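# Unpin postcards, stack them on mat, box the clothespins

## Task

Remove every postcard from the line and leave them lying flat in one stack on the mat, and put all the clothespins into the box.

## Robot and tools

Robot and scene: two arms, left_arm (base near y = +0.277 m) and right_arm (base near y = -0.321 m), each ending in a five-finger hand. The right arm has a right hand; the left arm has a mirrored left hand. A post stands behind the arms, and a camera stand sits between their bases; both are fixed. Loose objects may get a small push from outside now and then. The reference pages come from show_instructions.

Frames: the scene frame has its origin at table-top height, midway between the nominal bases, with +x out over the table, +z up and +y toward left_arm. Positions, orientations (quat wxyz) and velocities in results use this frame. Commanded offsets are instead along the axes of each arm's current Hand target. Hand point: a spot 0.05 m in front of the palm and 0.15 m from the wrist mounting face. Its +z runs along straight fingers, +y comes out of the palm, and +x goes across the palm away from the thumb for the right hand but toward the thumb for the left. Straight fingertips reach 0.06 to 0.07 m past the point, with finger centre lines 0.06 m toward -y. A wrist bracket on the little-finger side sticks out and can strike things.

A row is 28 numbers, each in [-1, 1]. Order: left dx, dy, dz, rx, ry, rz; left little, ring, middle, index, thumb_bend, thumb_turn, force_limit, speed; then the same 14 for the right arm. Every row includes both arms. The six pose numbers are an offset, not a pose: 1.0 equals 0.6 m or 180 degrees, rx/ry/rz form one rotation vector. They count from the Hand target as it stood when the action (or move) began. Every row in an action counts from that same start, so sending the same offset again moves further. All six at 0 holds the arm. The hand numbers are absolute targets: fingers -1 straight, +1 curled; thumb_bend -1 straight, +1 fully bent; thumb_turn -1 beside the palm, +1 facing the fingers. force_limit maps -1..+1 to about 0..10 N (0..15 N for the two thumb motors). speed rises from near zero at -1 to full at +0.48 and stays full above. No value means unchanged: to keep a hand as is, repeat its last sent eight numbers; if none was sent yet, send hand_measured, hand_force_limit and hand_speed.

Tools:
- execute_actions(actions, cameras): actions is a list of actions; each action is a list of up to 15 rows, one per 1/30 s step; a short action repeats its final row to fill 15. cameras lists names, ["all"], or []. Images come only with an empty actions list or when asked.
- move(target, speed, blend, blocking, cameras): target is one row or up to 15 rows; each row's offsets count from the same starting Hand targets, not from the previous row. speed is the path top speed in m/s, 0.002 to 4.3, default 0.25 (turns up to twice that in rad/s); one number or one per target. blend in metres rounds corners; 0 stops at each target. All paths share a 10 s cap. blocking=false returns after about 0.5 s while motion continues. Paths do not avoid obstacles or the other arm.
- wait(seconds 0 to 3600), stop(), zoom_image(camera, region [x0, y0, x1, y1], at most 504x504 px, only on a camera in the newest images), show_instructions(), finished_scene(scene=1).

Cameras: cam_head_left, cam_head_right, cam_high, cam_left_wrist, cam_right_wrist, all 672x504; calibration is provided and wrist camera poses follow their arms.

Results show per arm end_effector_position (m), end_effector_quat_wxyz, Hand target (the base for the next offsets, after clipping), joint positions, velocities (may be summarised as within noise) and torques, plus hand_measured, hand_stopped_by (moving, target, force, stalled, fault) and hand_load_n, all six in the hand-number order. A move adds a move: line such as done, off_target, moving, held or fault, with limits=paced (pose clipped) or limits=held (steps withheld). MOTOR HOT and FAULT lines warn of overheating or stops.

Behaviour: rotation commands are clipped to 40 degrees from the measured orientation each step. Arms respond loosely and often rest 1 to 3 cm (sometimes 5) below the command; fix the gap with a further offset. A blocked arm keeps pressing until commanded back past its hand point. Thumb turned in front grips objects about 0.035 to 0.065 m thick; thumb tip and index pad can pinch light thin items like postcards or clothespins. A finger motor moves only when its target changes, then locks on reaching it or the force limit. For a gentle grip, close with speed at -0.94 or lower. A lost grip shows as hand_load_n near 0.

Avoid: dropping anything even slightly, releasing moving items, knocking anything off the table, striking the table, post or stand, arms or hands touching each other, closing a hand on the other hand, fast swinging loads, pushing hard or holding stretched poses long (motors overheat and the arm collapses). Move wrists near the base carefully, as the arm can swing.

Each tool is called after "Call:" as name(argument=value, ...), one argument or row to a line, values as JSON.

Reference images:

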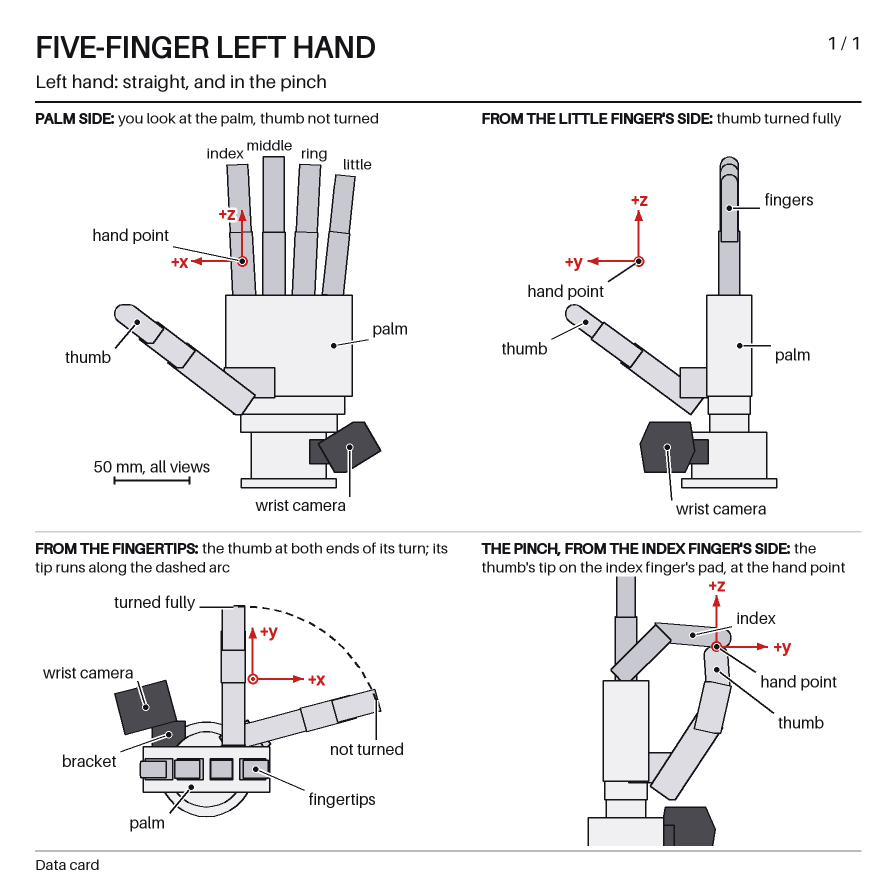

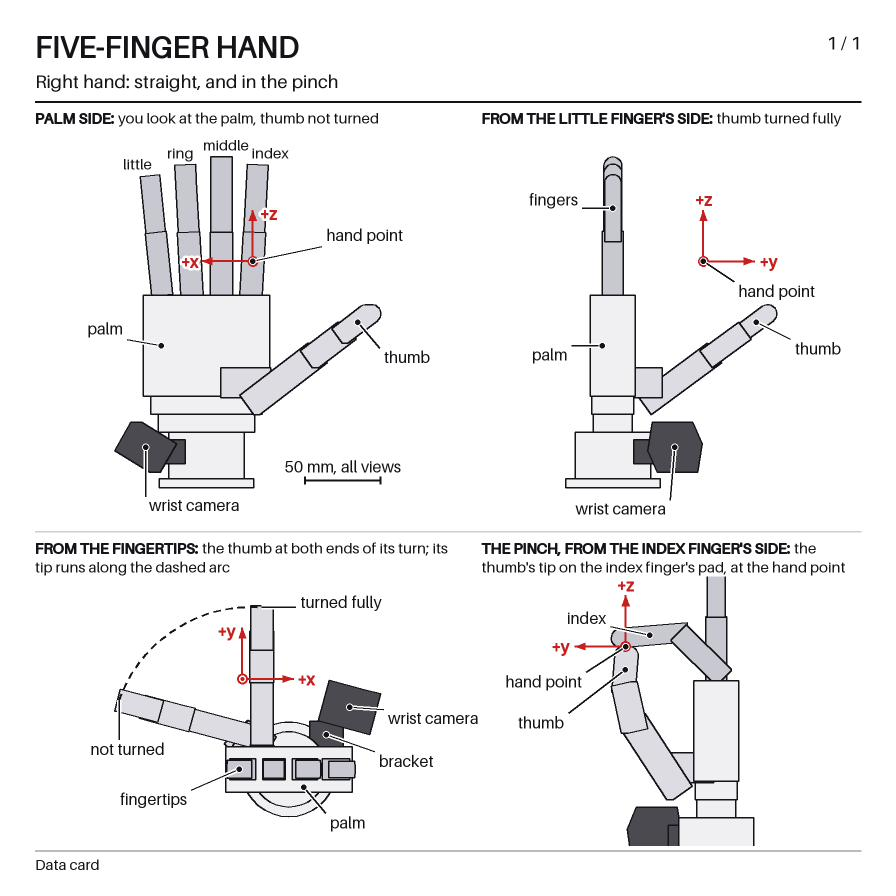

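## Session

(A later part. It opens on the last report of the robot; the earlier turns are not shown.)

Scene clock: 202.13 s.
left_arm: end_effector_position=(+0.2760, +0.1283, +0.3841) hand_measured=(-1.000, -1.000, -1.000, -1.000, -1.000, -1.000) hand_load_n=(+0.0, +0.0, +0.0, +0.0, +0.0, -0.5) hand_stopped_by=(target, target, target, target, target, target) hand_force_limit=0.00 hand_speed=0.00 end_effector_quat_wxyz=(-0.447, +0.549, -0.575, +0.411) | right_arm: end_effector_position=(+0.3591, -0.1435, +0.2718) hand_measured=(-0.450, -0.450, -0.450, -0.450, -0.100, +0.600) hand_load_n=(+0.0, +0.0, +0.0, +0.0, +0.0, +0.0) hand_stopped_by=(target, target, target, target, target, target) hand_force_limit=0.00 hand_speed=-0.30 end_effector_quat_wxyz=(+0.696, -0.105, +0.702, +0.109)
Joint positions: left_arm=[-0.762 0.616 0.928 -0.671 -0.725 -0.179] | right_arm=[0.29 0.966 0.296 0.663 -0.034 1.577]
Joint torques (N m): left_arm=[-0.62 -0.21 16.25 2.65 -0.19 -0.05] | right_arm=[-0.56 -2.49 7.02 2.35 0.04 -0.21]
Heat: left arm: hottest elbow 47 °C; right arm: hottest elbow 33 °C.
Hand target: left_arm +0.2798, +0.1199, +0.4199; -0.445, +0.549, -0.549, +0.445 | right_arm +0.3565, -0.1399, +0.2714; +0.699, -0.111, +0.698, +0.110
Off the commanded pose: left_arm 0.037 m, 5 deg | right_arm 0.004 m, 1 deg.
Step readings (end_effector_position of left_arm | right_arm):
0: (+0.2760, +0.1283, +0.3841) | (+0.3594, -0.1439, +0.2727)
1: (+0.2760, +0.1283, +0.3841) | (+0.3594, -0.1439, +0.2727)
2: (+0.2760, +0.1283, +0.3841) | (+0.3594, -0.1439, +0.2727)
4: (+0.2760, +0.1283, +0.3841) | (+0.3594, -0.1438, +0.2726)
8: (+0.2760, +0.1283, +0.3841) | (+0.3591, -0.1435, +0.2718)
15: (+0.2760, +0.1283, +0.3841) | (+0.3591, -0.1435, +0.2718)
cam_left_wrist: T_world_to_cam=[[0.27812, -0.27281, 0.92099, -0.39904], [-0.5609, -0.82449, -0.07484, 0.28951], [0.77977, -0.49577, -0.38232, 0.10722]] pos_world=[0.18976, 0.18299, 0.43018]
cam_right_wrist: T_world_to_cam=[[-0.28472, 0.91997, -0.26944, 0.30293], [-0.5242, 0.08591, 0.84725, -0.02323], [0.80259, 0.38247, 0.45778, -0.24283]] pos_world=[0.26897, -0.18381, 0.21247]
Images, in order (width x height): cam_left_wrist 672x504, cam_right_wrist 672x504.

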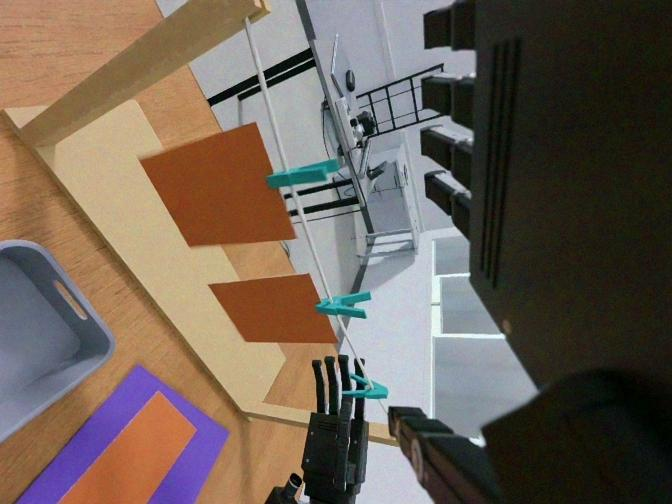

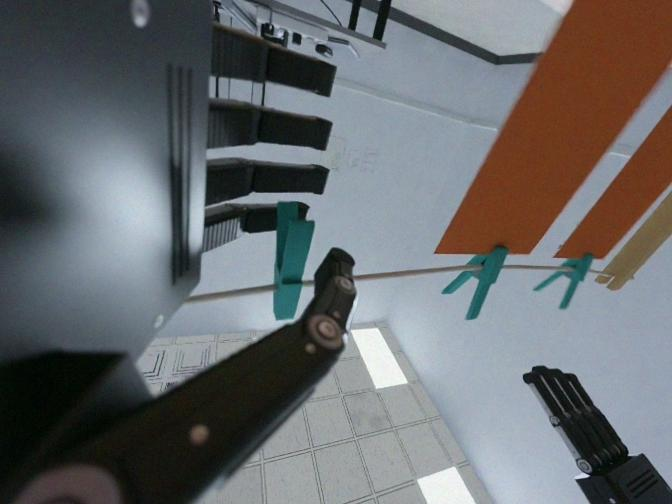

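Call:
execute_actions(
  actions=[
    [[0,0,0,0,0,0,-1,-1,-1,-1,-1,-1,0,0,0.0067,-0.0083,-0.005,0,0,0,-0.45,-0.45,-0.45,-0.45,-0.1,0.6,0,-0.3]],
    [[0,0,0,0,0,0,-1,-1,-1,-1,-1,-1,0,0,0,0,0,0,0,0,-0.45,-0.45,-0.45,-0.4,0.15,0.6,-0.6,-0.5]],
  ],
  cameras=["cam_right_wrist","cam_left_wrist"],
)

Call:
zoom_image(
  camera="cam_right_wrist",
  region=[190, 150, 410, 350],
)

Call:
zoom_image(
  camera="cam_left_wrist",
  region=[300, 340, 400, 430],
)

Scene clock: 203.73 s.
left_arm: end_effector_position=(+0.2760, +0.1283, +0.3841) hand_measured=(-1.000, -1.000, -1.000, -1.000, -1.000, -1.000) hand_load_n=(+0.0, +0.0, -0.5, +0.0, +0.0, -0.5) hand_stopped_by=(target, target, target, target, target, target) hand_force_limit=0.00 hand_speed=0.00 end_effector_quat_wxyz=(-0.447, +0.549, -0.575, +0.411) | right_arm: end_effector_position=(+0.3558, -0.1439, +0.2649) hand_measured=(-0.450, -0.450, -0.450, -0.400, +0.106, +0.600) hand_load_n=(+0.0, +0.0, +0.0, +5.0, +5.0, -0.5) hand_stopped_by=(target, target, target, target, force, target) hand_force_limit=-0.60 hand_speed=-0.50 end_effector_quat_wxyz=(+0.691, -0.109, +0.705, +0.112)
Joint positions: left_arm=[-0.762 0.616 0.928 -0.671 -0.725 -0.179] | right_arm=[0.285 0.966 0.284 0.663 -0.049 1.577]
Joint torques (N m): left_arm=[-0.73 -0.21 16.13 2.81 -0.23 -0.06] | right_arm=[-1.73 -2.26 6.95 2.82 -0.26 -0.22]
Heat: left arm: hottest elbow 47 °C; right arm: hottest elbow 33 °C.
Hand target: left_arm +0.2798, +0.1199, +0.4199; -0.445, +0.549, -0.549, +0.445 | right_arm +0.3552, -0.1457, +0.2673; +0.699, -0.111, +0.698, +0.110
Off the commanded pose: left_arm 0.037 m, 5 deg | right_arm 0.003 m, 1 deg.
Step readings (end_effector_position of left_arm | right_arm):
0: (+0.2760, +0.1283, +0.3841) | (+0.3591, -0.1435, +0.2718)
1: (+0.2760, +0.1283, +0.3841) | (+0.3591, -0.1435, +0.2718)
2: (+0.2760, +0.1283, +0.3841) | (+0.3587, -0.1433, +0.2711)
4: (+0.2760, +0.1283, +0.3841) | (+0.3574, -0.1426, +0.2694)
8: (+0.2760, +0.1283, +0.3841) | (+0.3559, -0.1435, +0.2653)
15: (+0.2760, +0.1283, +0.3841) | (+0.3558, -0.1439, +0.2649)
16: (+0.2760, +0.1283, +0.3841) | (+0.3558, -0.1439, +0.2649)
17: (+0.2760, +0.1283, +0.3841) | (+0.3558, -0.1439, +0.2649)
19: (+0.2760, +0.1283, +0.3841) | (+0.3558, -0.1439, +0.2649)
23: (+0.2760, +0.1283, +0.3841) | (+0.3558, -0.1439, +0.2649)
30: (+0.2760, +0.1283, +0.3841) | (+0.3558, -0.1439, +0.2649)
cam_left_wrist: T_world_to_cam=[[0.27812, -0.27281, 0.92099, -0.39904], [-0.5609, -0.82449, -0.07484, 0.28951], [0.77977, -0.49577, -0.38232, 0.10722]] pos_world=[0.18976, 0.18299, 0.43018]
cam_right_wrist: T_world_to_cam=[[-0.29675, 0.91636, -0.26876, 0.30403], [-0.51494, 0.08347, 0.85315, -0.0243], [0.80423, 0.39157, 0.4471, -0.23333]] pos_world=[0.26536, -0.18521, 0.20677]
Images, in order (width x height): cam_left_wrist 672x504, cam_right_wrist 672x504.

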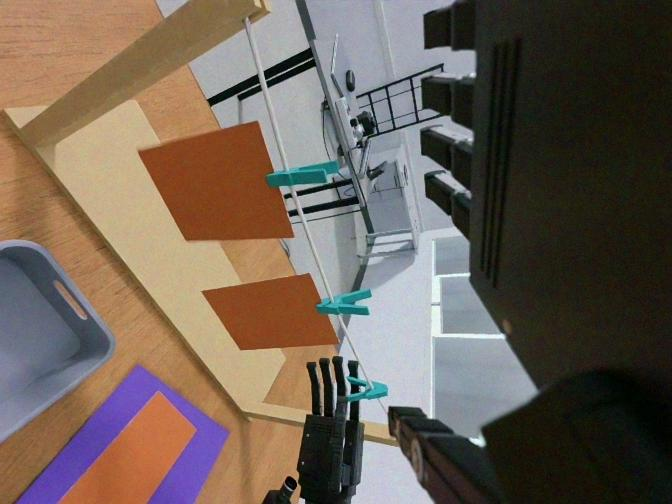

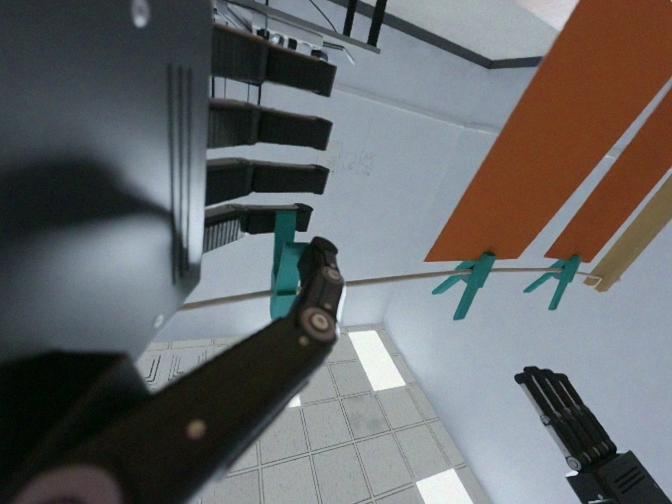

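Scaled by 2.291 from the camera's image (finer frame: 960x720).

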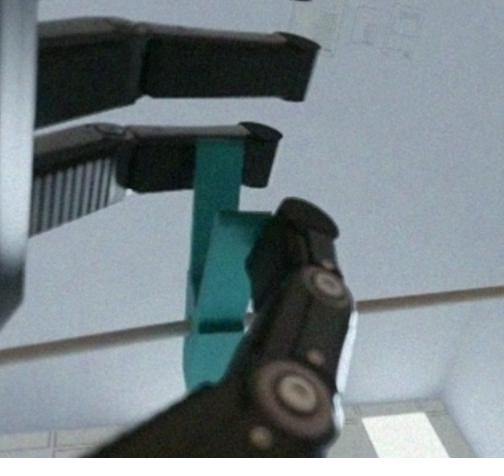

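Scaled by 5.040 from the camera's image (finer frame: 960x720).

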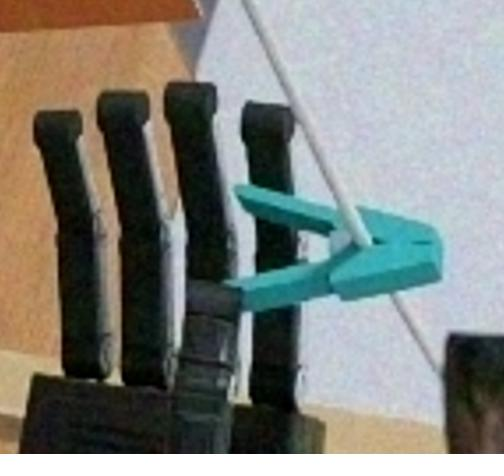

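Call:
execute_actions(
  actions=[
    [[0,0,0,0,0,0,-1,-1,-1,-1,-1,-1,0,0,0,0,0,0,0,0,-0.65,-0.65,-0.65,-0.65,-0.2,0.6,0,-0.3]],
  ],
  cameras=["cam_right_wrist","cam_left_wrist"],
)

Call:
zoom_image(
  camera="cam_right_wrist",
  region=[190, 150, 410, 350],
)

Call:
zoom_image(
  camera="cam_left_wrist",
  region=[300, 340, 400, 430],
)

Scene clock: 205.00 s.
left_arm: end_effector_position=(+0.2760, +0.1283, +0.3841) hand_measured=(-1.000, -1.000, -1.000, -1.000, -1.000, -1.000) hand_load_n=(+0.0, +0.5, +0.0, +0.0, +0.0, +0.0) hand_stopped_by=(target, target, target, target, target, target) hand_force_limit=0.00 hand_speed=0.00 end_effector_quat_wxyz=(-0.447, +0.549, -0.575, +0.411) | right_arm: end_effector_position=(+0.3558, -0.1439, +0.2649) hand_measured=(-0.650, -0.650, -0.650, -0.650, -0.200, +0.600) hand_load_n=(+0.0, +0.0, +0.0, +0.0, +0.0, +0.0) hand_stopped_by=(target, target, target, target, target, target) hand_force_limit=0.00 hand_speed=-0.30 end_effector_quat_wxyz=(+0.691, -0.109, +0.705, +0.112)
Joint positions: left_arm=[-0.762 0.616 0.928 -0.671 -0.725 -0.179] | right_arm=[0.285 0.966 0.284 0.663 -0.049 1.577]
Joint torques (N m): left_arm=[-0.85 -0.15 16.28 2.89 -0.2 -0.11] | right_arm=[-1.73 -2.26 6.94 2.84 -0.26 -0.22]
Heat: left arm: hottest elbow 47 °C; right arm: hottest elbow 33 °C.
Hand target: left_arm +0.2798, +0.1199, +0.4199; -0.445, +0.549, -0.549, +0.445 | right_arm +0.3552, -0.1457, +0.2673; +0.699, -0.111, +0.698, +0.110
Off the commanded pose: left_arm 0.037 m, 5 deg | right_arm 0.003 m, 1 deg.
Step readings (end_effector_position of left_arm | right_arm):
0: (+0.2760, +0.1283, +0.3841) | (+0.3558, -0.1439, +0.2649)
1: (+0.2760, +0.1283, +0.3841) | (+0.3558, -0.1439, +0.2649)
2: (+0.2760, +0.1283, +0.3841) | (+0.3558, -0.1439, +0.2649)
4: (+0.2760, +0.1283, +0.3841) | (+0.3557, -0.1436, +0.2649)
8: (+0.2760, +0.1283, +0.3841) | (+0.3558, -0.1439, +0.2649)
15: (+0.2760, +0.1283, +0.3841) | (+0.3558, -0.1439, +0.2649)
cam_left_wrist: T_world_to_cam=[[0.27812, -0.27281, 0.92099, -0.39904], [-0.5609, -0.82449, -0.07484, 0.28951], [0.77977, -0.49577, -0.38232, 0.10722]] pos_world=[0.18976, 0.18299, 0.43018]
cam_right_wrist: T_world_to_cam=[[-0.29675, 0.91636, -0.26876, 0.30403], [-0.51494, 0.08347, 0.85315, -0.0243], [0.80423, 0.39157, 0.4471, -0.23333]] pos_world=[0.26536, -0.18521, 0.20677]
Images, in order (width x height): cam_left_wrist 672x504, cam_right_wrist 672x504.

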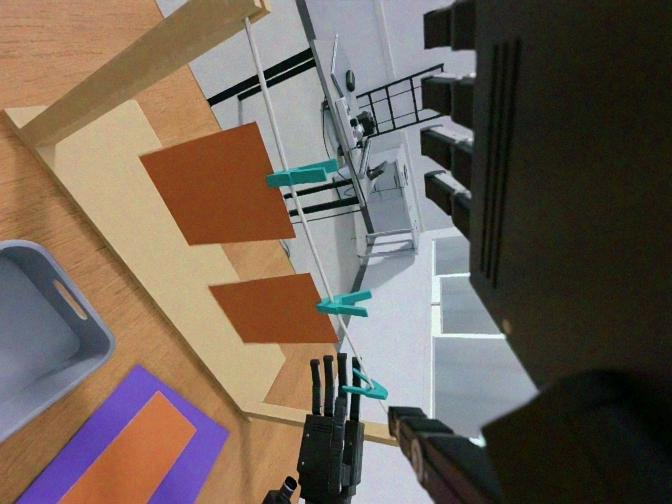

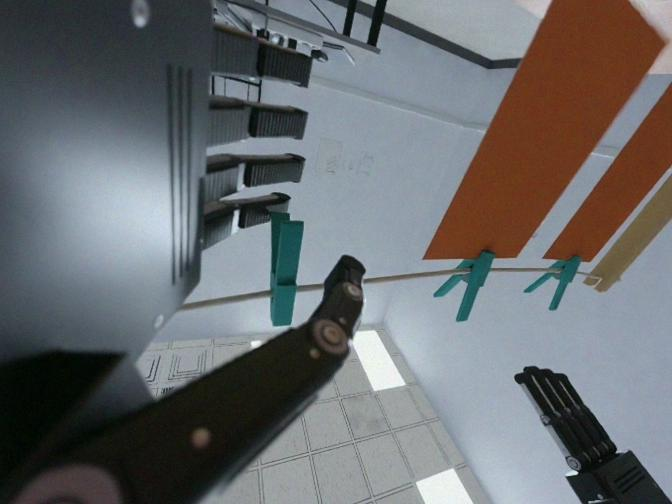

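Scaled by 2.291 from the camera's image (finer frame: 960x720).

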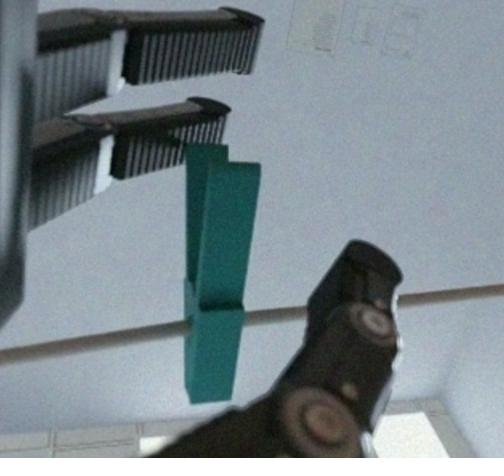

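Scaled by 5.040 from the camera's image (finer frame: 960x720).

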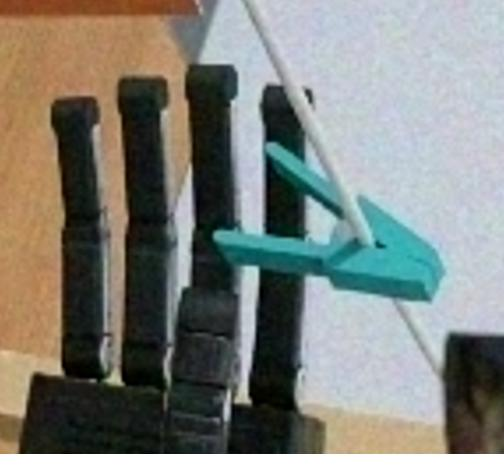

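Call:
execute_actions(
  actions=[
    [[0,0,0,0,0,0,-1,-1,-1,-1,-1,-1,0,0,0,0,0,0,0,0,-0.65,-0.65,-0.65,-0.65,0.2,0.6,-0.6,-0.5]],
  ],
  cameras=["cam_right_wrist","cam_left_wrist"],
)

Call:
zoom_image(
  camera="cam_right_wrist",
  region=[190, 150, 410, 350],
)

Call:
zoom_image(
  camera="cam_left_wrist",
  region=[300, 340, 400, 430],
)

Scene clock: 206.07 s.
left_arm: end_effector_position=(+0.2760, +0.1283, +0.3841) hand_measured=(-1.000, -1.000, -1.000, -1.000, -1.000, -1.000) hand_load_n=(+0.0, +0.0, +0.0, +0.0, +0.0, +0.0) hand_stopped_by=(target, target, target, target, target, target) hand_force_limit=0.00 hand_speed=0.00 end_effector_quat_wxyz=(-0.447, +0.549, -0.575, +0.411) | right_arm: end_effector_position=(+0.3558, -0.1439, +0.2649) hand_measured=(-0.650, -0.650, -0.650, -0.650, +0.200, +0.600) hand_load_n=(+0.0, +0.0, +0.0, +0.0, +0.0, -0.5) hand_stopped_by=(target, target, target, target, target, target) hand_force_limit=-0.60 hand_speed=-0.50 end_effector_quat_wxyz=(+0.691, -0.109, +0.705, +0.112)
Joint positions: left_arm=[-0.762 0.616 0.928 -0.671 -0.725 -0.179] | right_arm=[0.285 0.966 0.284 0.663 -0.049 1.577]
Joint torques (N m): left_arm=[-0.62 0.26 16.23 2.93 -0.19 -0.09] | right_arm=[-1.67 -2.26 6.95 2.84 -0.26 -0.22]
Heat: left arm: hottest elbow 47 °C; right arm: hottest elbow 33 °C.
Hand target: left_arm +0.2798, +0.1199, +0.4199; -0.445, +0.549, -0.549, +0.445 | right_arm +0.3552, -0.1457, +0.2673; +0.699, -0.111, +0.698, +0.110
Off the commanded pose: left_arm 0.037 m, 5 deg | right_arm 0.003 m, 1 deg.
Step readings (end_effector_position of left_arm | right_arm):
0: (+0.2760, +0.1283, +0.3841) | (+0.3558, -0.1439, +0.2649)
1: (+0.2760, +0.1283, +0.3841) | (+0.3558, -0.1439, +0.2649)
2: (+0.2760, +0.1283, +0.3841) | (+0.3558, -0.1439, +0.2649)
4: (+0.2760, +0.1283, +0.3841) | (+0.3558, -0.1439, +0.2649)
8: (+0.2760, +0.1283, +0.3841) | (+0.3558, -0.1439, +0.2649)
15: (+0.2760, +0.1283, +0.3841) | (+0.3558, -0.1439, +0.2649)
cam_left_wrist: T_world_to_cam=[[0.27812, -0.27281, 0.92099, -0.39904], [-0.5609, -0.82449, -0.07484, 0.28951], [0.77977, -0.49577, -0.38232, 0.10722]] pos_world=[0.18976, 0.18299, 0.43018]
cam_right_wrist: T_world_to_cam=[[-0.29675, 0.91636, -0.26876, 0.30403], [-0.51494, 0.08347, 0.85315, -0.0243], [0.80423, 0.39157, 0.4471, -0.23333]] pos_world=[0.26536, -0.18521, 0.20677]
Images, in order (width x height): cam_left_wrist 672x504, cam_right_wrist 672x504.

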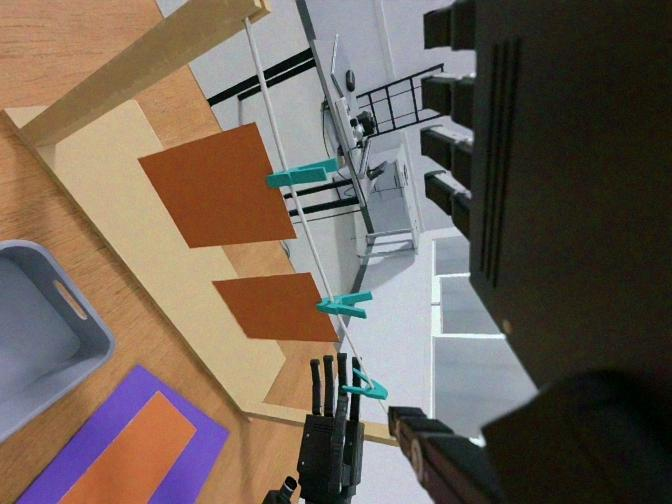

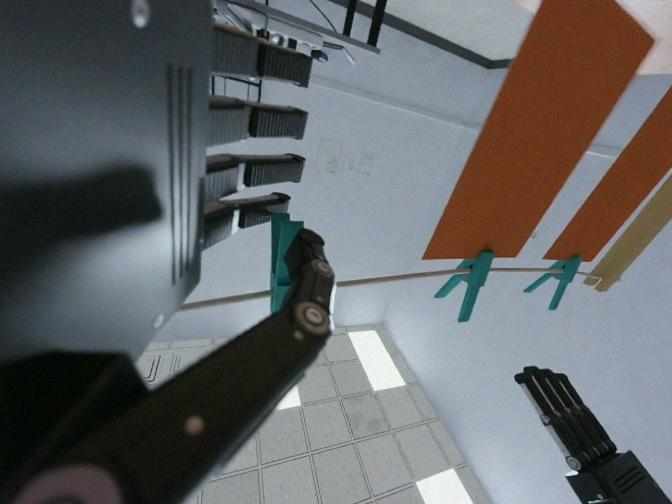

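Scaled by 2.291 from the camera's image (finer frame: 960x720).

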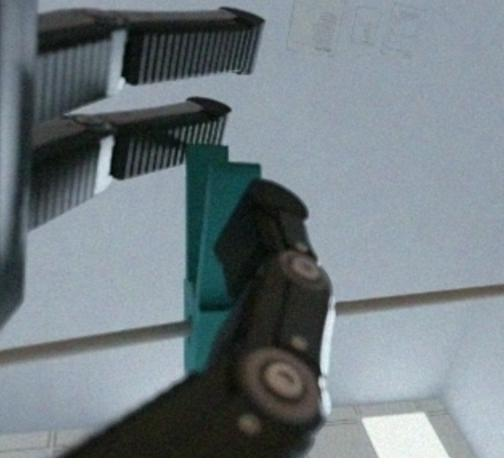

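Scaled by 5.040 from the camera's image (finer frame: 960x720).

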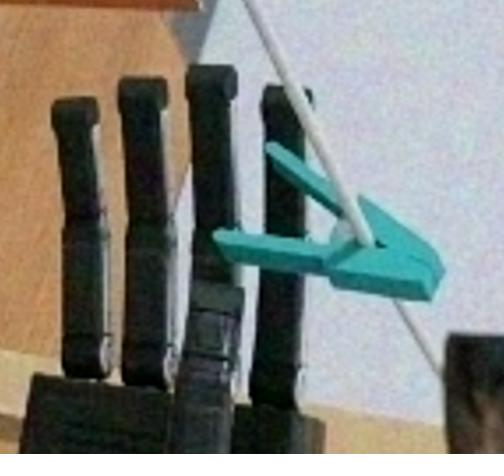

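Call:
execute_actions(
  actions=[
    [[0,0,0,0,0,0,-1,-1,-1,-1,-1,-1,0,0,0,0,0,0,0,0,-0.65,-0.65,-0.65,-0.65,0.32,0.6,-0.6,-0.5]],
    [[0,0,0,0,0,0,-1,-1,-1,-1,-1,-1,0,0,0,0,0,0,0,0,-0.45,-0.45,-0.45,-0.45,0.32,0.6,0.2,-0.4]],
  ],
  cameras=["cam_right_wrist","cam_left_wrist"],
)

Call:
zoom_image(
  camera="cam_right_wrist",
  region=[190, 150, 410, 350],
)

Call:
zoom_image(
  camera="cam_left_wrist",
  region=[300, 340, 400, 430],
)

Scene clock: 207.57 s.
left_arm: end_effector_position=(+0.2760, +0.1283, +0.3841) hand_measured=(-1.000, -1.000, -1.000, -1.000, -1.000, -1.000) hand_load_n=(+0.0, +0.0, +0.0, +0.0, +0.0, +0.0) hand_stopped_by=(target, target, target, target, target, target) hand_force_limit=0.00 hand_speed=0.00 end_effector_quat_wxyz=(-0.447, +0.549, -0.575, +0.411) | right_arm: end_effector_position=(+0.3560, -0.1441, +0.2649) hand_measured=(-0.450, -0.450, -0.450, -0.450, +0.320, +0.600) hand_load_n=(+0.0, +0.0, +0.0, +0.5, +0.5, +0.0) hand_stopped_by=(target, target, target, target, target, target) hand_force_limit=0.20 hand_speed=-0.40 end_effector_quat_wxyz=(+0.692, -0.108, +0.705, +0.111)
Joint positions: left_arm=[-0.762 0.616 0.928 -0.671 -0.725 -0.179] | right_arm=[0.285 0.966 0.284 0.663 -0.047 1.577]
Joint torques (N m): left_arm=[-0.73 -0.03 16.23 2.82 -0.23 -0.07] | right_arm=[-1.61 -2.26 6.94 2.82 -0.26 -0.22]
Heat: left arm: hottest elbow 47 °C; right arm: hottest elbow 33 °C.
Hand target: left_arm +0.2798, +0.1199, +0.4199; -0.445, +0.549, -0.549, +0.445 | right_arm +0.3552, -0.1457, +0.2673; +0.699, -0.111, +0.698, +0.110
Off the commanded pose: left_arm 0.037 m, 5 deg | right_arm 0.003 m, 1 deg.
Step readings (end_effector_position of left_arm | right_arm):
0: (+0.2760, +0.1283, +0.3841) | (+0.3558, -0.1439, +0.2649)
1: (+0.2760, +0.1283, +0.3841) | (+0.3558, -0.1439, +0.2649)
2: (+0.2760, +0.1283, +0.3841) | (+0.3558, -0.1439, +0.2649)
4: (+0.2760, +0.1283, +0.3841) | (+0.3558, -0.1439, +0.2649)
8: (+0.2760, +0.1283, +0.3841) | (+0.3558, -0.1439, +0.2649)
15: (+0.2760, +0.1283, +0.3841) | (+0.3558, -0.1439, +0.2649)
16: (+0.2760, +0.1283, +0.3841) | (+0.3558, -0.1439, +0.2649)
17: (+0.2760, +0.1283, +0.3841) | (+0.3558, -0.1439, +0.2649)
19: (+0.2760, +0.1283, +0.3841) | (+0.3560, -0.1441, +0.2649)
23: (+0.2760, +0.1283, +0.3841) | (+0.3560, -0.1441, +0.2649)
30: (+0.2760, +0.1283, +0.3841) | (+0.3560, -0.1441, +0.2649)
cam_left_wrist: T_world_to_cam=[[0.27812, -0.27281, 0.92099, -0.39904], [-0.5609, -0.82449, -0.07484, 0.28951], [0.77977, -0.49577, -0.38232, 0.10722]] pos_world=[0.18976, 0.18299, 0.43018]
cam_right_wrist: T_world_to_cam=[[-0.29534, 0.91678, -0.26886, 0.30391], [-0.51487, 0.08432, 0.85311, -0.02404], [0.80479, 0.39038, 0.44712, -0.23382]] pos_world=[0.26556, -0.18531, 0.20677]
Images, in order (width x height): cam_left_wrist 672x504, cam_right_wrist 672x504.

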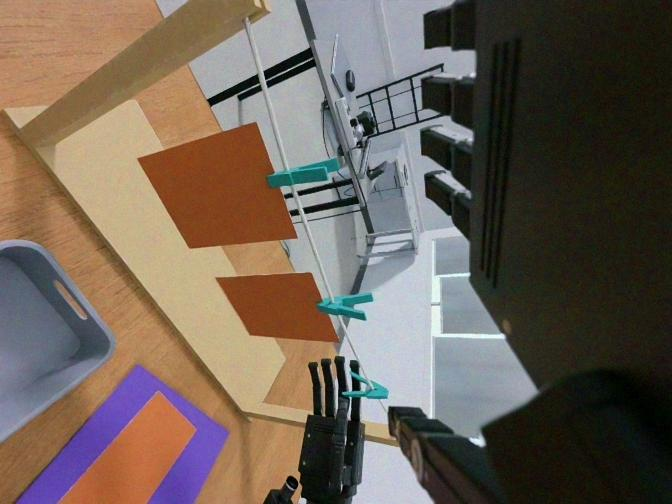

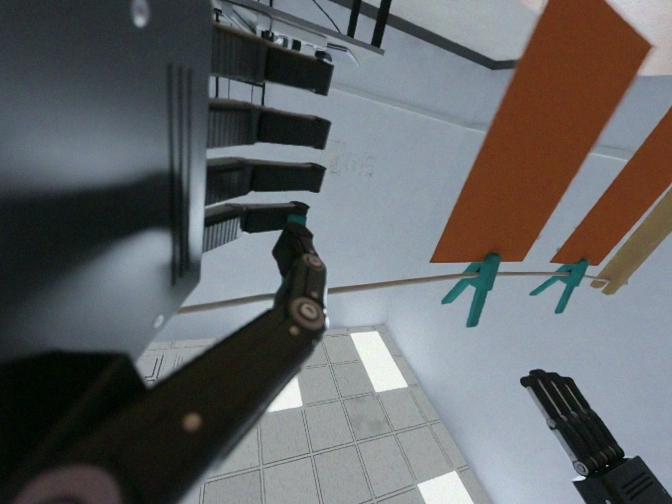

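Scaled by 2.291 from the camera's image (finer frame: 960x720).

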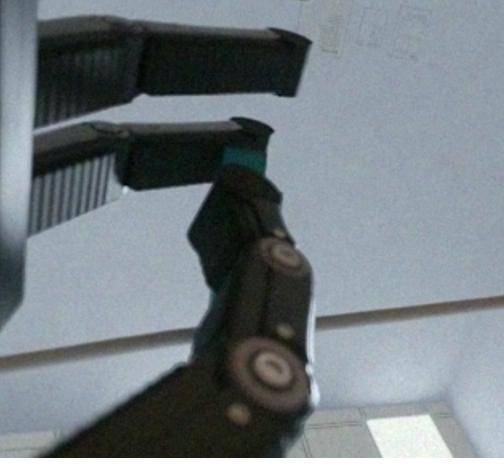

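Scaled by 5.040 from the camera's image (finer frame: 960x720).

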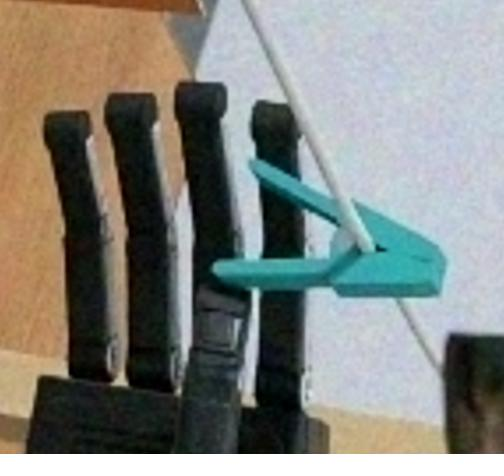

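Call:
execute_actions(
  actions=[
    [[0,0,0,0,0,0,-1,-1,-1,-1,-1,-1,0,0,0,0,0,0,0,0,-0.25,-0.25,-0.25,-0.25,0.32,0.6,1,-0.5]],
  ],
  cameras=["cam_right_wrist","cam_left_wrist"],
)

Call:
zoom_image(
  camera="cam_right_wrist",
  region=[190, 150, 410, 350],
)

Call:
zoom_image(
  camera="cam_left_wrist",
  region=[300, 340, 400, 430],
)

Scene clock: 208.50 s.
left_arm: end_effector_position=(+0.2760, +0.1283, +0.3841) hand_measured=(-1.000, -1.000, -1.000, -1.000, -1.000, -1.000) hand_load_n=(+0.0, +0.0, +0.0, +0.0, +0.0, +0.0) hand_stopped_by=(target, target, target, target, target, target) hand_force_limit=0.00 hand_speed=0.00 end_effector_quat_wxyz=(-0.447, +0.549, -0.575, +0.411) | right_arm: end_effector_position=(+0.3559, -0.1440, +0.2649) hand_measured=(-0.250, -0.250, -0.250, -0.250, +0.320, +0.600) hand_load_n=(+0.0, +0.0, +0.0, +0.5, +0.0, +0.0) hand_stopped_by=(target, target, target, target, target, target) hand_force_limit=1.00 hand_speed=-0.50 end_effector_quat_wxyz=(+0.691, -0.109, +0.705, +0.112)
Joint positions: left_arm=[-0.762 0.616 0.928 -0.671 -0.725 -0.179] | right_arm=[0.284 0.966 0.284 0.663 -0.049 1.577]
Joint torques (N m): left_arm=[-0.44 -0.38 16.14 2.8 -0.21 -0.05] | right_arm=[-1.67 -2.32 6.94 2.84 -0.26 -0.22]
Heat: left arm: hottest elbow 47 °C; right arm: hottest elbow 33 °C.
Hand target: left_arm +0.2798, +0.1199, +0.4199; -0.445, +0.549, -0.549, +0.445 | right_arm +0.3552, -0.1457, +0.2673; +0.699, -0.111, +0.698, +0.110
Off the commanded pose: left_arm 0.037 m, 5 deg | right_arm 0.003 m, 1 deg.
Step readings (end_effector_position of left_arm | right_arm):
0: (+0.2760, +0.1283, +0.3841) | (+0.3560, -0.1441, +0.2649)
1: (+0.2760, +0.1283, +0.3841) | (+0.3560, -0.1441, +0.2649)
2: (+0.2760, +0.1283, +0.3841) | (+0.3560, -0.1441, +0.2649)
4: (+0.2760, +0.1283, +0.3841) | (+0.3560, -0.1441, +0.2649)
8: (+0.2760, +0.1283, +0.3841) | (+0.3559, -0.1440, +0.2649)
15: (+0.2760, +0.1283, +0.3841) | (+0.3559, -0.1440, +0.2649)
cam_left_wrist: T_world_to_cam=[[0.27812, -0.27281, 0.92099, -0.39904], [-0.5609, -0.82449, -0.07484, 0.28951], [0.77977, -0.49577, -0.38232, 0.10722]] pos_world=[0.18976, 0.18299, 0.43018]
cam_right_wrist: T_world_to_cam=[[-0.29641, 0.91646, -0.26877, 0.30409], [-0.51493, 0.08366, 0.85314, -0.02421], [0.80436, 0.39128, 0.44711, -0.23346]] pos_world=[0.26546, -0.18531, 0.20677]
Images, in order (width x height): cam_left_wrist 672x504, cam_right_wrist 672x504.

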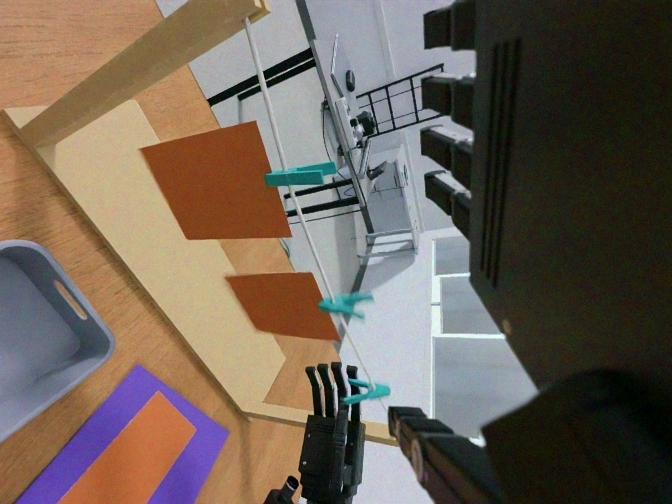

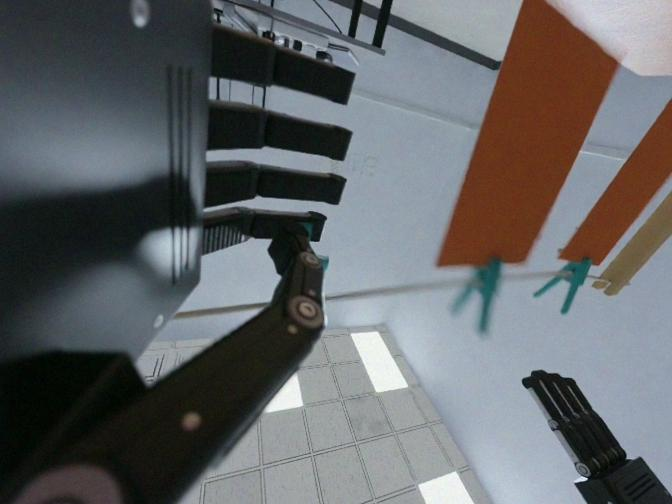

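Scaled by 2.291 from the camera's image (finer frame: 960x720).

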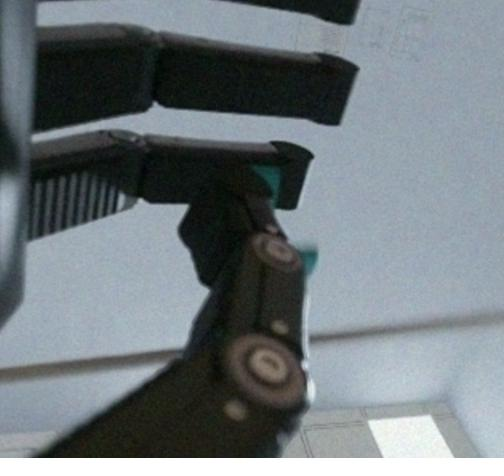

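Scaled by 5.040 from the camera's image (finer frame: 960x720).

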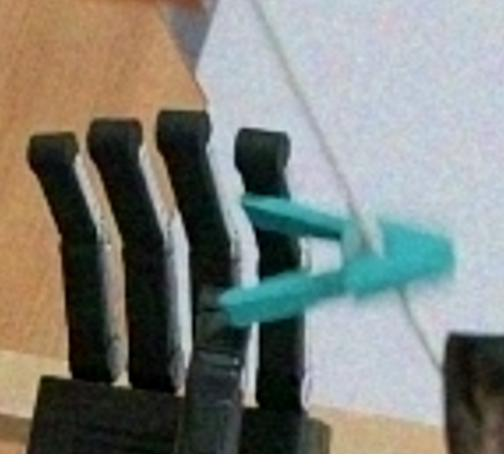

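Call:
execute_actions(
  actions=[
    [[0,0,0,0,0,0,-1,-1,-1,-1,-1,-1,0,0,0,0,0,0,0,0,-0.65,-0.65,-0.65,-0.65,-0.2,0.6,0,-0.3]],
    [[0,0,0,0,0,0,-1,-1,-1,-1,-1,-1,0,0,0,0,0,0,0,0,-0.65,-0.65,-0.65,-0.65,0.22,0.6,-0.6,-0.5]],
    [[0,0,0,0,0,0,-1,-1,-1,-1,-1,-1,0,0,0,0,0,0,0,0,-0.4,-0.4,-0.4,-0.4,0.22,0.6,0.0,-0.5]],
  ],
  cameras=["cam_right_wrist","cam_left_wrist"],
)

Call:
zoom_image(
  camera="cam_right_wrist",
  region=[190, 150, 410, 350],
)

Call:
zoom_image(
  camera="cam_left_wrist",
  region=[300, 340, 400, 430],
)

Scene clock: 211.10 s.
left_arm: end_effector_position=(+0.2760, +0.1283, +0.3841) hand_measured=(-1.000, -1.000, -1.000, -1.000, -1.000, -1.000) hand_load_n=(+0.0, +0.0, +0.0, +0.0, +0.0, +0.0) hand_stopped_by=(target, target, target, target, target, target) hand_force_limit=0.00 hand_speed=0.00 end_effector_quat_wxyz=(-0.447, +0.549, -0.575, +0.411) | right_arm: end_effector_position=(+0.3560, -0.1442, +0.2649) hand_measured=(-0.400, -0.400, -0.400, -0.400, +0.220, +0.600) hand_load_n=(+0.0, +0.0, +0.0, +0.0, +0.0, -0.5) hand_stopped_by=(target, target, target, target, target, target) hand_force_limit=0.00 hand_speed=-0.50 end_effector_quat_wxyz=(+0.691, -0.109, +0.705, +0.111)
Joint positions: left_arm=[-0.762 0.616 0.928 -0.671 -0.725 -0.179] | right_arm=[0.284 0.966 0.284 0.663 -0.049 1.577]
Joint torques (N m): left_arm=[-0.97 -0.91 15.95 2.71 -0.19 -0.02] | right_arm=[-1.67 -2.26 6.95 2.82 -0.26 -0.22]
Heat: left arm: hottest elbow 48 °C; right arm: hottest elbow 33 °C.
Hand target: left_arm +0.2798, +0.1199, +0.4199; -0.445, +0.549, -0.549, +0.445 | right_arm +0.3553, -0.1457, +0.2673; +0.699, -0.111, +0.698, +0.110
Off the commanded pose: left_arm 0.037 m, 5 deg | right_arm 0.003 m, 1 deg.
Step readings (end_effector_position of left_arm | right_arm):
0: (+0.2760, +0.1283, +0.3841) | (+0.3559, -0.1440, +0.2649)
1: (+0.2760, +0.1283, +0.3841) | (+0.3559, -0.1440, +0.2649)
2: (+0.2760, +0.1283, +0.3841) | (+0.3559, -0.1440, +0.2649)
4: (+0.2760, +0.1283, +0.3841) | (+0.3559, -0.1440, +0.2649)
8: (+0.2760, +0.1283, +0.3841) | (+0.3559, -0.1440, +0.2649)
15: (+0.2760, +0.1283, +0.3841) | (+0.3562, -0.1444, +0.2649)
16: (+0.2760, +0.1283, +0.3841) | (+0.3562, -0.1444, +0.2649)
17: (+0.2760, +0.1283, +0.3841) | (+0.3562, -0.1444, +0.2649)
19: (+0.2760, +0.1283, +0.3841) | (+0.3562, -0.1444, +0.2649)
23: (+0.2760, +0.1283, +0.3841) | (+0.3562, -0.1444, +0.2649)
30: (+0.2760, +0.1283, +0.3841) | (+0.3562, -0.1444, +0.2649)
31: (+0.2760, +0.1283, +0.3841) | (+0.3562, -0.1444, +0.2649)
32: (+0.2760, +0.1283, +0.3841) | (+0.3562, -0.1444, +0.2649)
34: (+0.2760, +0.1283, +0.3841) | (+0.3562, -0.1444, +0.2649)
38: (+0.2760, +0.1283, +0.3841) | (+0.3560, -0.1442, +0.2649)
45: (+0.2760, +0.1283, +0.3841) | (+0.3560, -0.1442, +0.2649)
cam_left_wrist: T_world_to_cam=[[0.27812, -0.27281, 0.92099, -0.39904], [-0.5609, -0.82449, -0.07484, 0.28951], [0.77977, -0.49577, -0.38232, 0.10722]] pos_world=[0.18976, 0.18299, 0.43018]
cam_right_wrist: T_world_to_cam=[[-0.29606, 0.91658, -0.26875, 0.3042], [-0.51487, 0.08385, 0.85316, -0.02417], [0.80452, 0.39096, 0.44709, -0.23348]] pos_world=[0.26546, -0.18551, 0.20677]
Images, in order (width x height): cam_left_wrist 672x504, cam_right_wrist 672x504.

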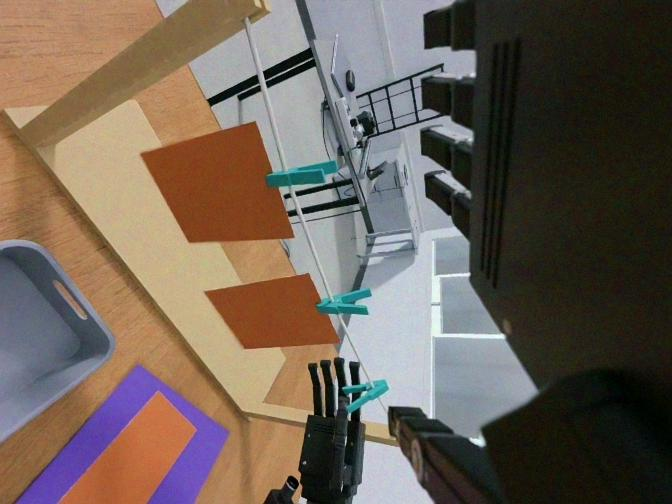

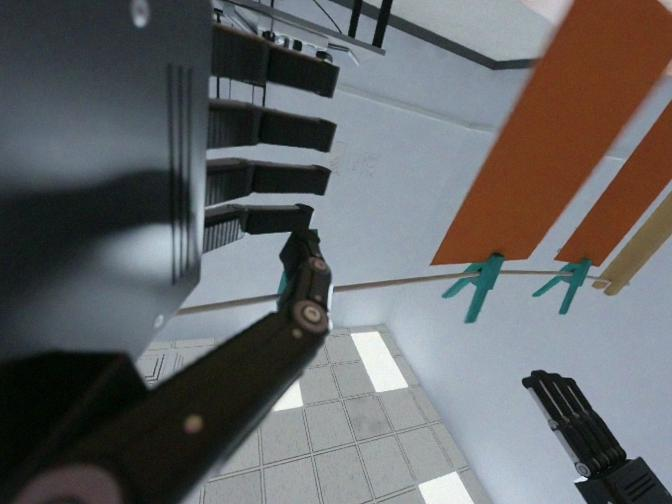

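Scaled by 2.291 from the camera's image (finer frame: 960x720).

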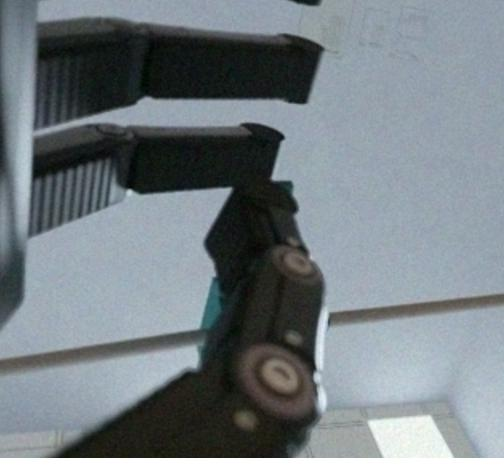

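Scaled by 5.040 from the camera's image (finer frame: 960x720).

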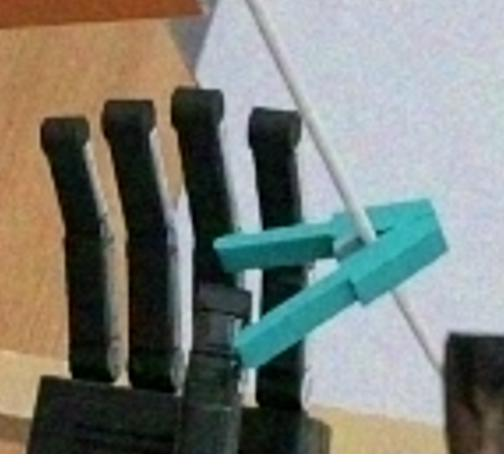

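Call:
execute_actions(
  actions=[
    [[0,0,0,0,0,0,-1,-1,-1,-1,-1,-1,0,0,0,0,0,0,0,0,-1,-1,-1,-1,-0.5,0.6,0,0]],
    [[0,0,0,0,0,0,-1,-1,-1,-1,-1,-1,0,0,0,0.0129,-0.0397,0,0,0,-1,-1,-1,-1,-0.5,0.6,0,0]],
    [[0,0,0,0,0,0,-1,-1,-1,-1,-1,-1,0,0,0,0,0,0,0,0,-1,-1,-1,-1,0.22,0.6,0,0]],
  ],
  cameras=["cam_right_wrist","cam_left_wrist"],
)

Call:
zoom_image(
  camera="cam_left_wrist",
  region=[300, 340, 400, 430],
)

Scene clock: 214.17 s.
left_arm: end_effector_position=(+0.2760, +0.1283, +0.3841) hand_measured=(-1.000, -1.000, -1.000, -1.000, -1.000, -1.000) hand_load_n=(+0.0, +0.0, +0.0, -0.5, +0.0, +0.0) hand_stopped_by=(target, target, target, target, target, target) hand_force_limit=0.00 hand_speed=0.00 end_effector_quat_wxyz=(-0.447, +0.549, -0.575, +0.411) | right_arm: end_effector_position=(+0.3308, -0.1472, +0.2691) hand_measured=(-1.000, -1.000, -1.000, -1.000, +0.220, +0.600) hand_load_n=(+0.0, +0.0, +0.0, +0.0, +0.0, -0.5) hand_stopped_by=(target, target, target, target, target, target) hand_force_limit=0.00 hand_speed=0.00 end_effector_quat_wxyz=(+0.700, -0.109, +0.697, +0.113)
Joint positions: left_arm=[-0.762 0.616 0.928 -0.671 -0.725 -0.179] | right_arm=[0.299 0.855 0.231 0.628 -0.037 1.577]
Joint torques (N m): left_arm=[-0.73 -0.09 16.32 2.96 -0.29 -0.08] | right_arm=[-0.56 -1.73 7.45 1.66 0.11 -0.23]
Heat: left arm: hottest elbow 48 °C; right arm: hottest elbow 33 °C.
Hand target: left_arm +0.2798, +0.1199, +0.4199; -0.445, +0.549, -0.549, +0.445 | right_arm +0.3302, -0.1457, +0.2671; +0.698, -0.111, +0.698, +0.110
Off the commanded pose: left_arm 0.037 m, 5 deg | right_arm 0.003 m, 1 deg.
Step readings (end_effector_position of left_arm | right_arm):
0: (+0.2760, +0.1283, +0.3841) | (+0.3560, -0.1442, +0.2649)
1: (+0.2760, +0.1283, +0.3841) | (+0.3560, -0.1442, +0.2649)
2: (+0.2760, +0.1283, +0.3841) | (+0.3560, -0.1442, +0.2649)
4: (+0.2760, +0.1283, +0.3841) | (+0.3558, -0.1439, +0.2649)
8: (+0.2760, +0.1283, +0.3841) | (+0.3556, -0.1436, +0.2649)
15: (+0.2760, +0.1283, +0.3841) | (+0.3562, -0.1444, +0.2649)
16: (+0.2760, +0.1283, +0.3841) | (+0.3559, -0.1445, +0.2644)
17: (+0.2760, +0.1283, +0.3841) | (+0.3540, -0.1448, +0.2639)
19: (+0.2760, +0.1283, +0.3841) | (+0.3472, -0.1472, +0.2640)
23: (+0.2760, +0.1283, +0.3841) | (+0.3330, -0.1486, +0.2688)
30: (+0.2760, +0.1283, +0.3841) | (+0.3310, -0.1475, +0.2695)
31: (+0.2760, +0.1283, +0.3841) | (+0.3308, -0.1472, +0.2695)
32: (+0.2760, +0.1283, +0.3841) | (+0.3308, -0.1472, +0.2691)
34: (+0.2760, +0.1283, +0.3841) | (+0.3308, -0.1472, +0.2691)
38: (+0.2760, +0.1283, +0.3841) | (+0.3308, -0.1472, +0.2691)
45: (+0.2760, +0.1283, +0.3841) | (+0.3308, -0.1472, +0.2691)
cam_left_wrist: T_world_to_cam=[[0.27812, -0.27281, 0.92099, -0.39904], [-0.5609, -0.82449, -0.07484, 0.28951], [0.77977, -0.49577, -0.38232, 0.10722]] pos_world=[0.18976, 0.18299, 0.43018]
cam_right_wrist: T_world_to_cam=[[-0.29231, 0.9175, -0.26971, 0.29985], [-0.5343, 0.07722, 0.84176, -0.03187], [0.79314, 0.39017, 0.46765, -0.21591]] pos_world=[0.24186, -0.18841, 0.20867]
Images, in order (width x height): cam_left_wrist 672x504, cam_right_wrist 672x504.

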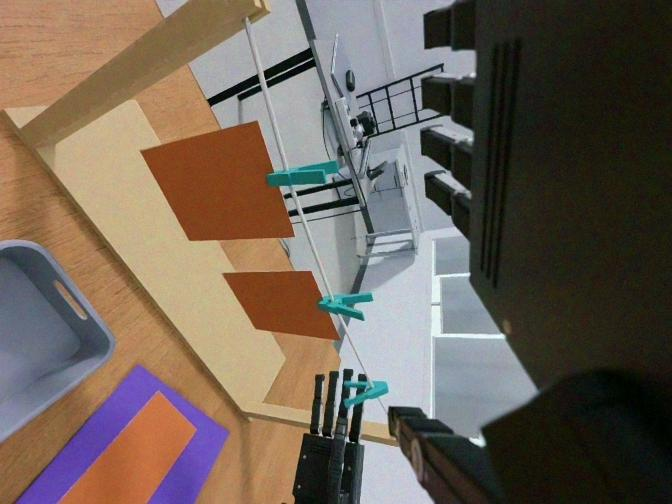

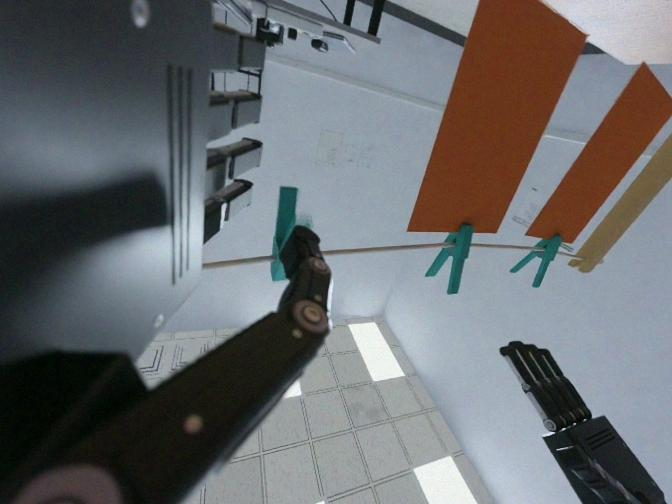

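Scaled by 5.040 from the camera's image (finer frame: 960x720).

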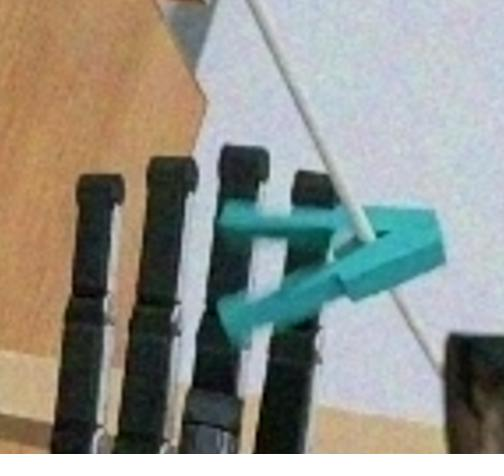

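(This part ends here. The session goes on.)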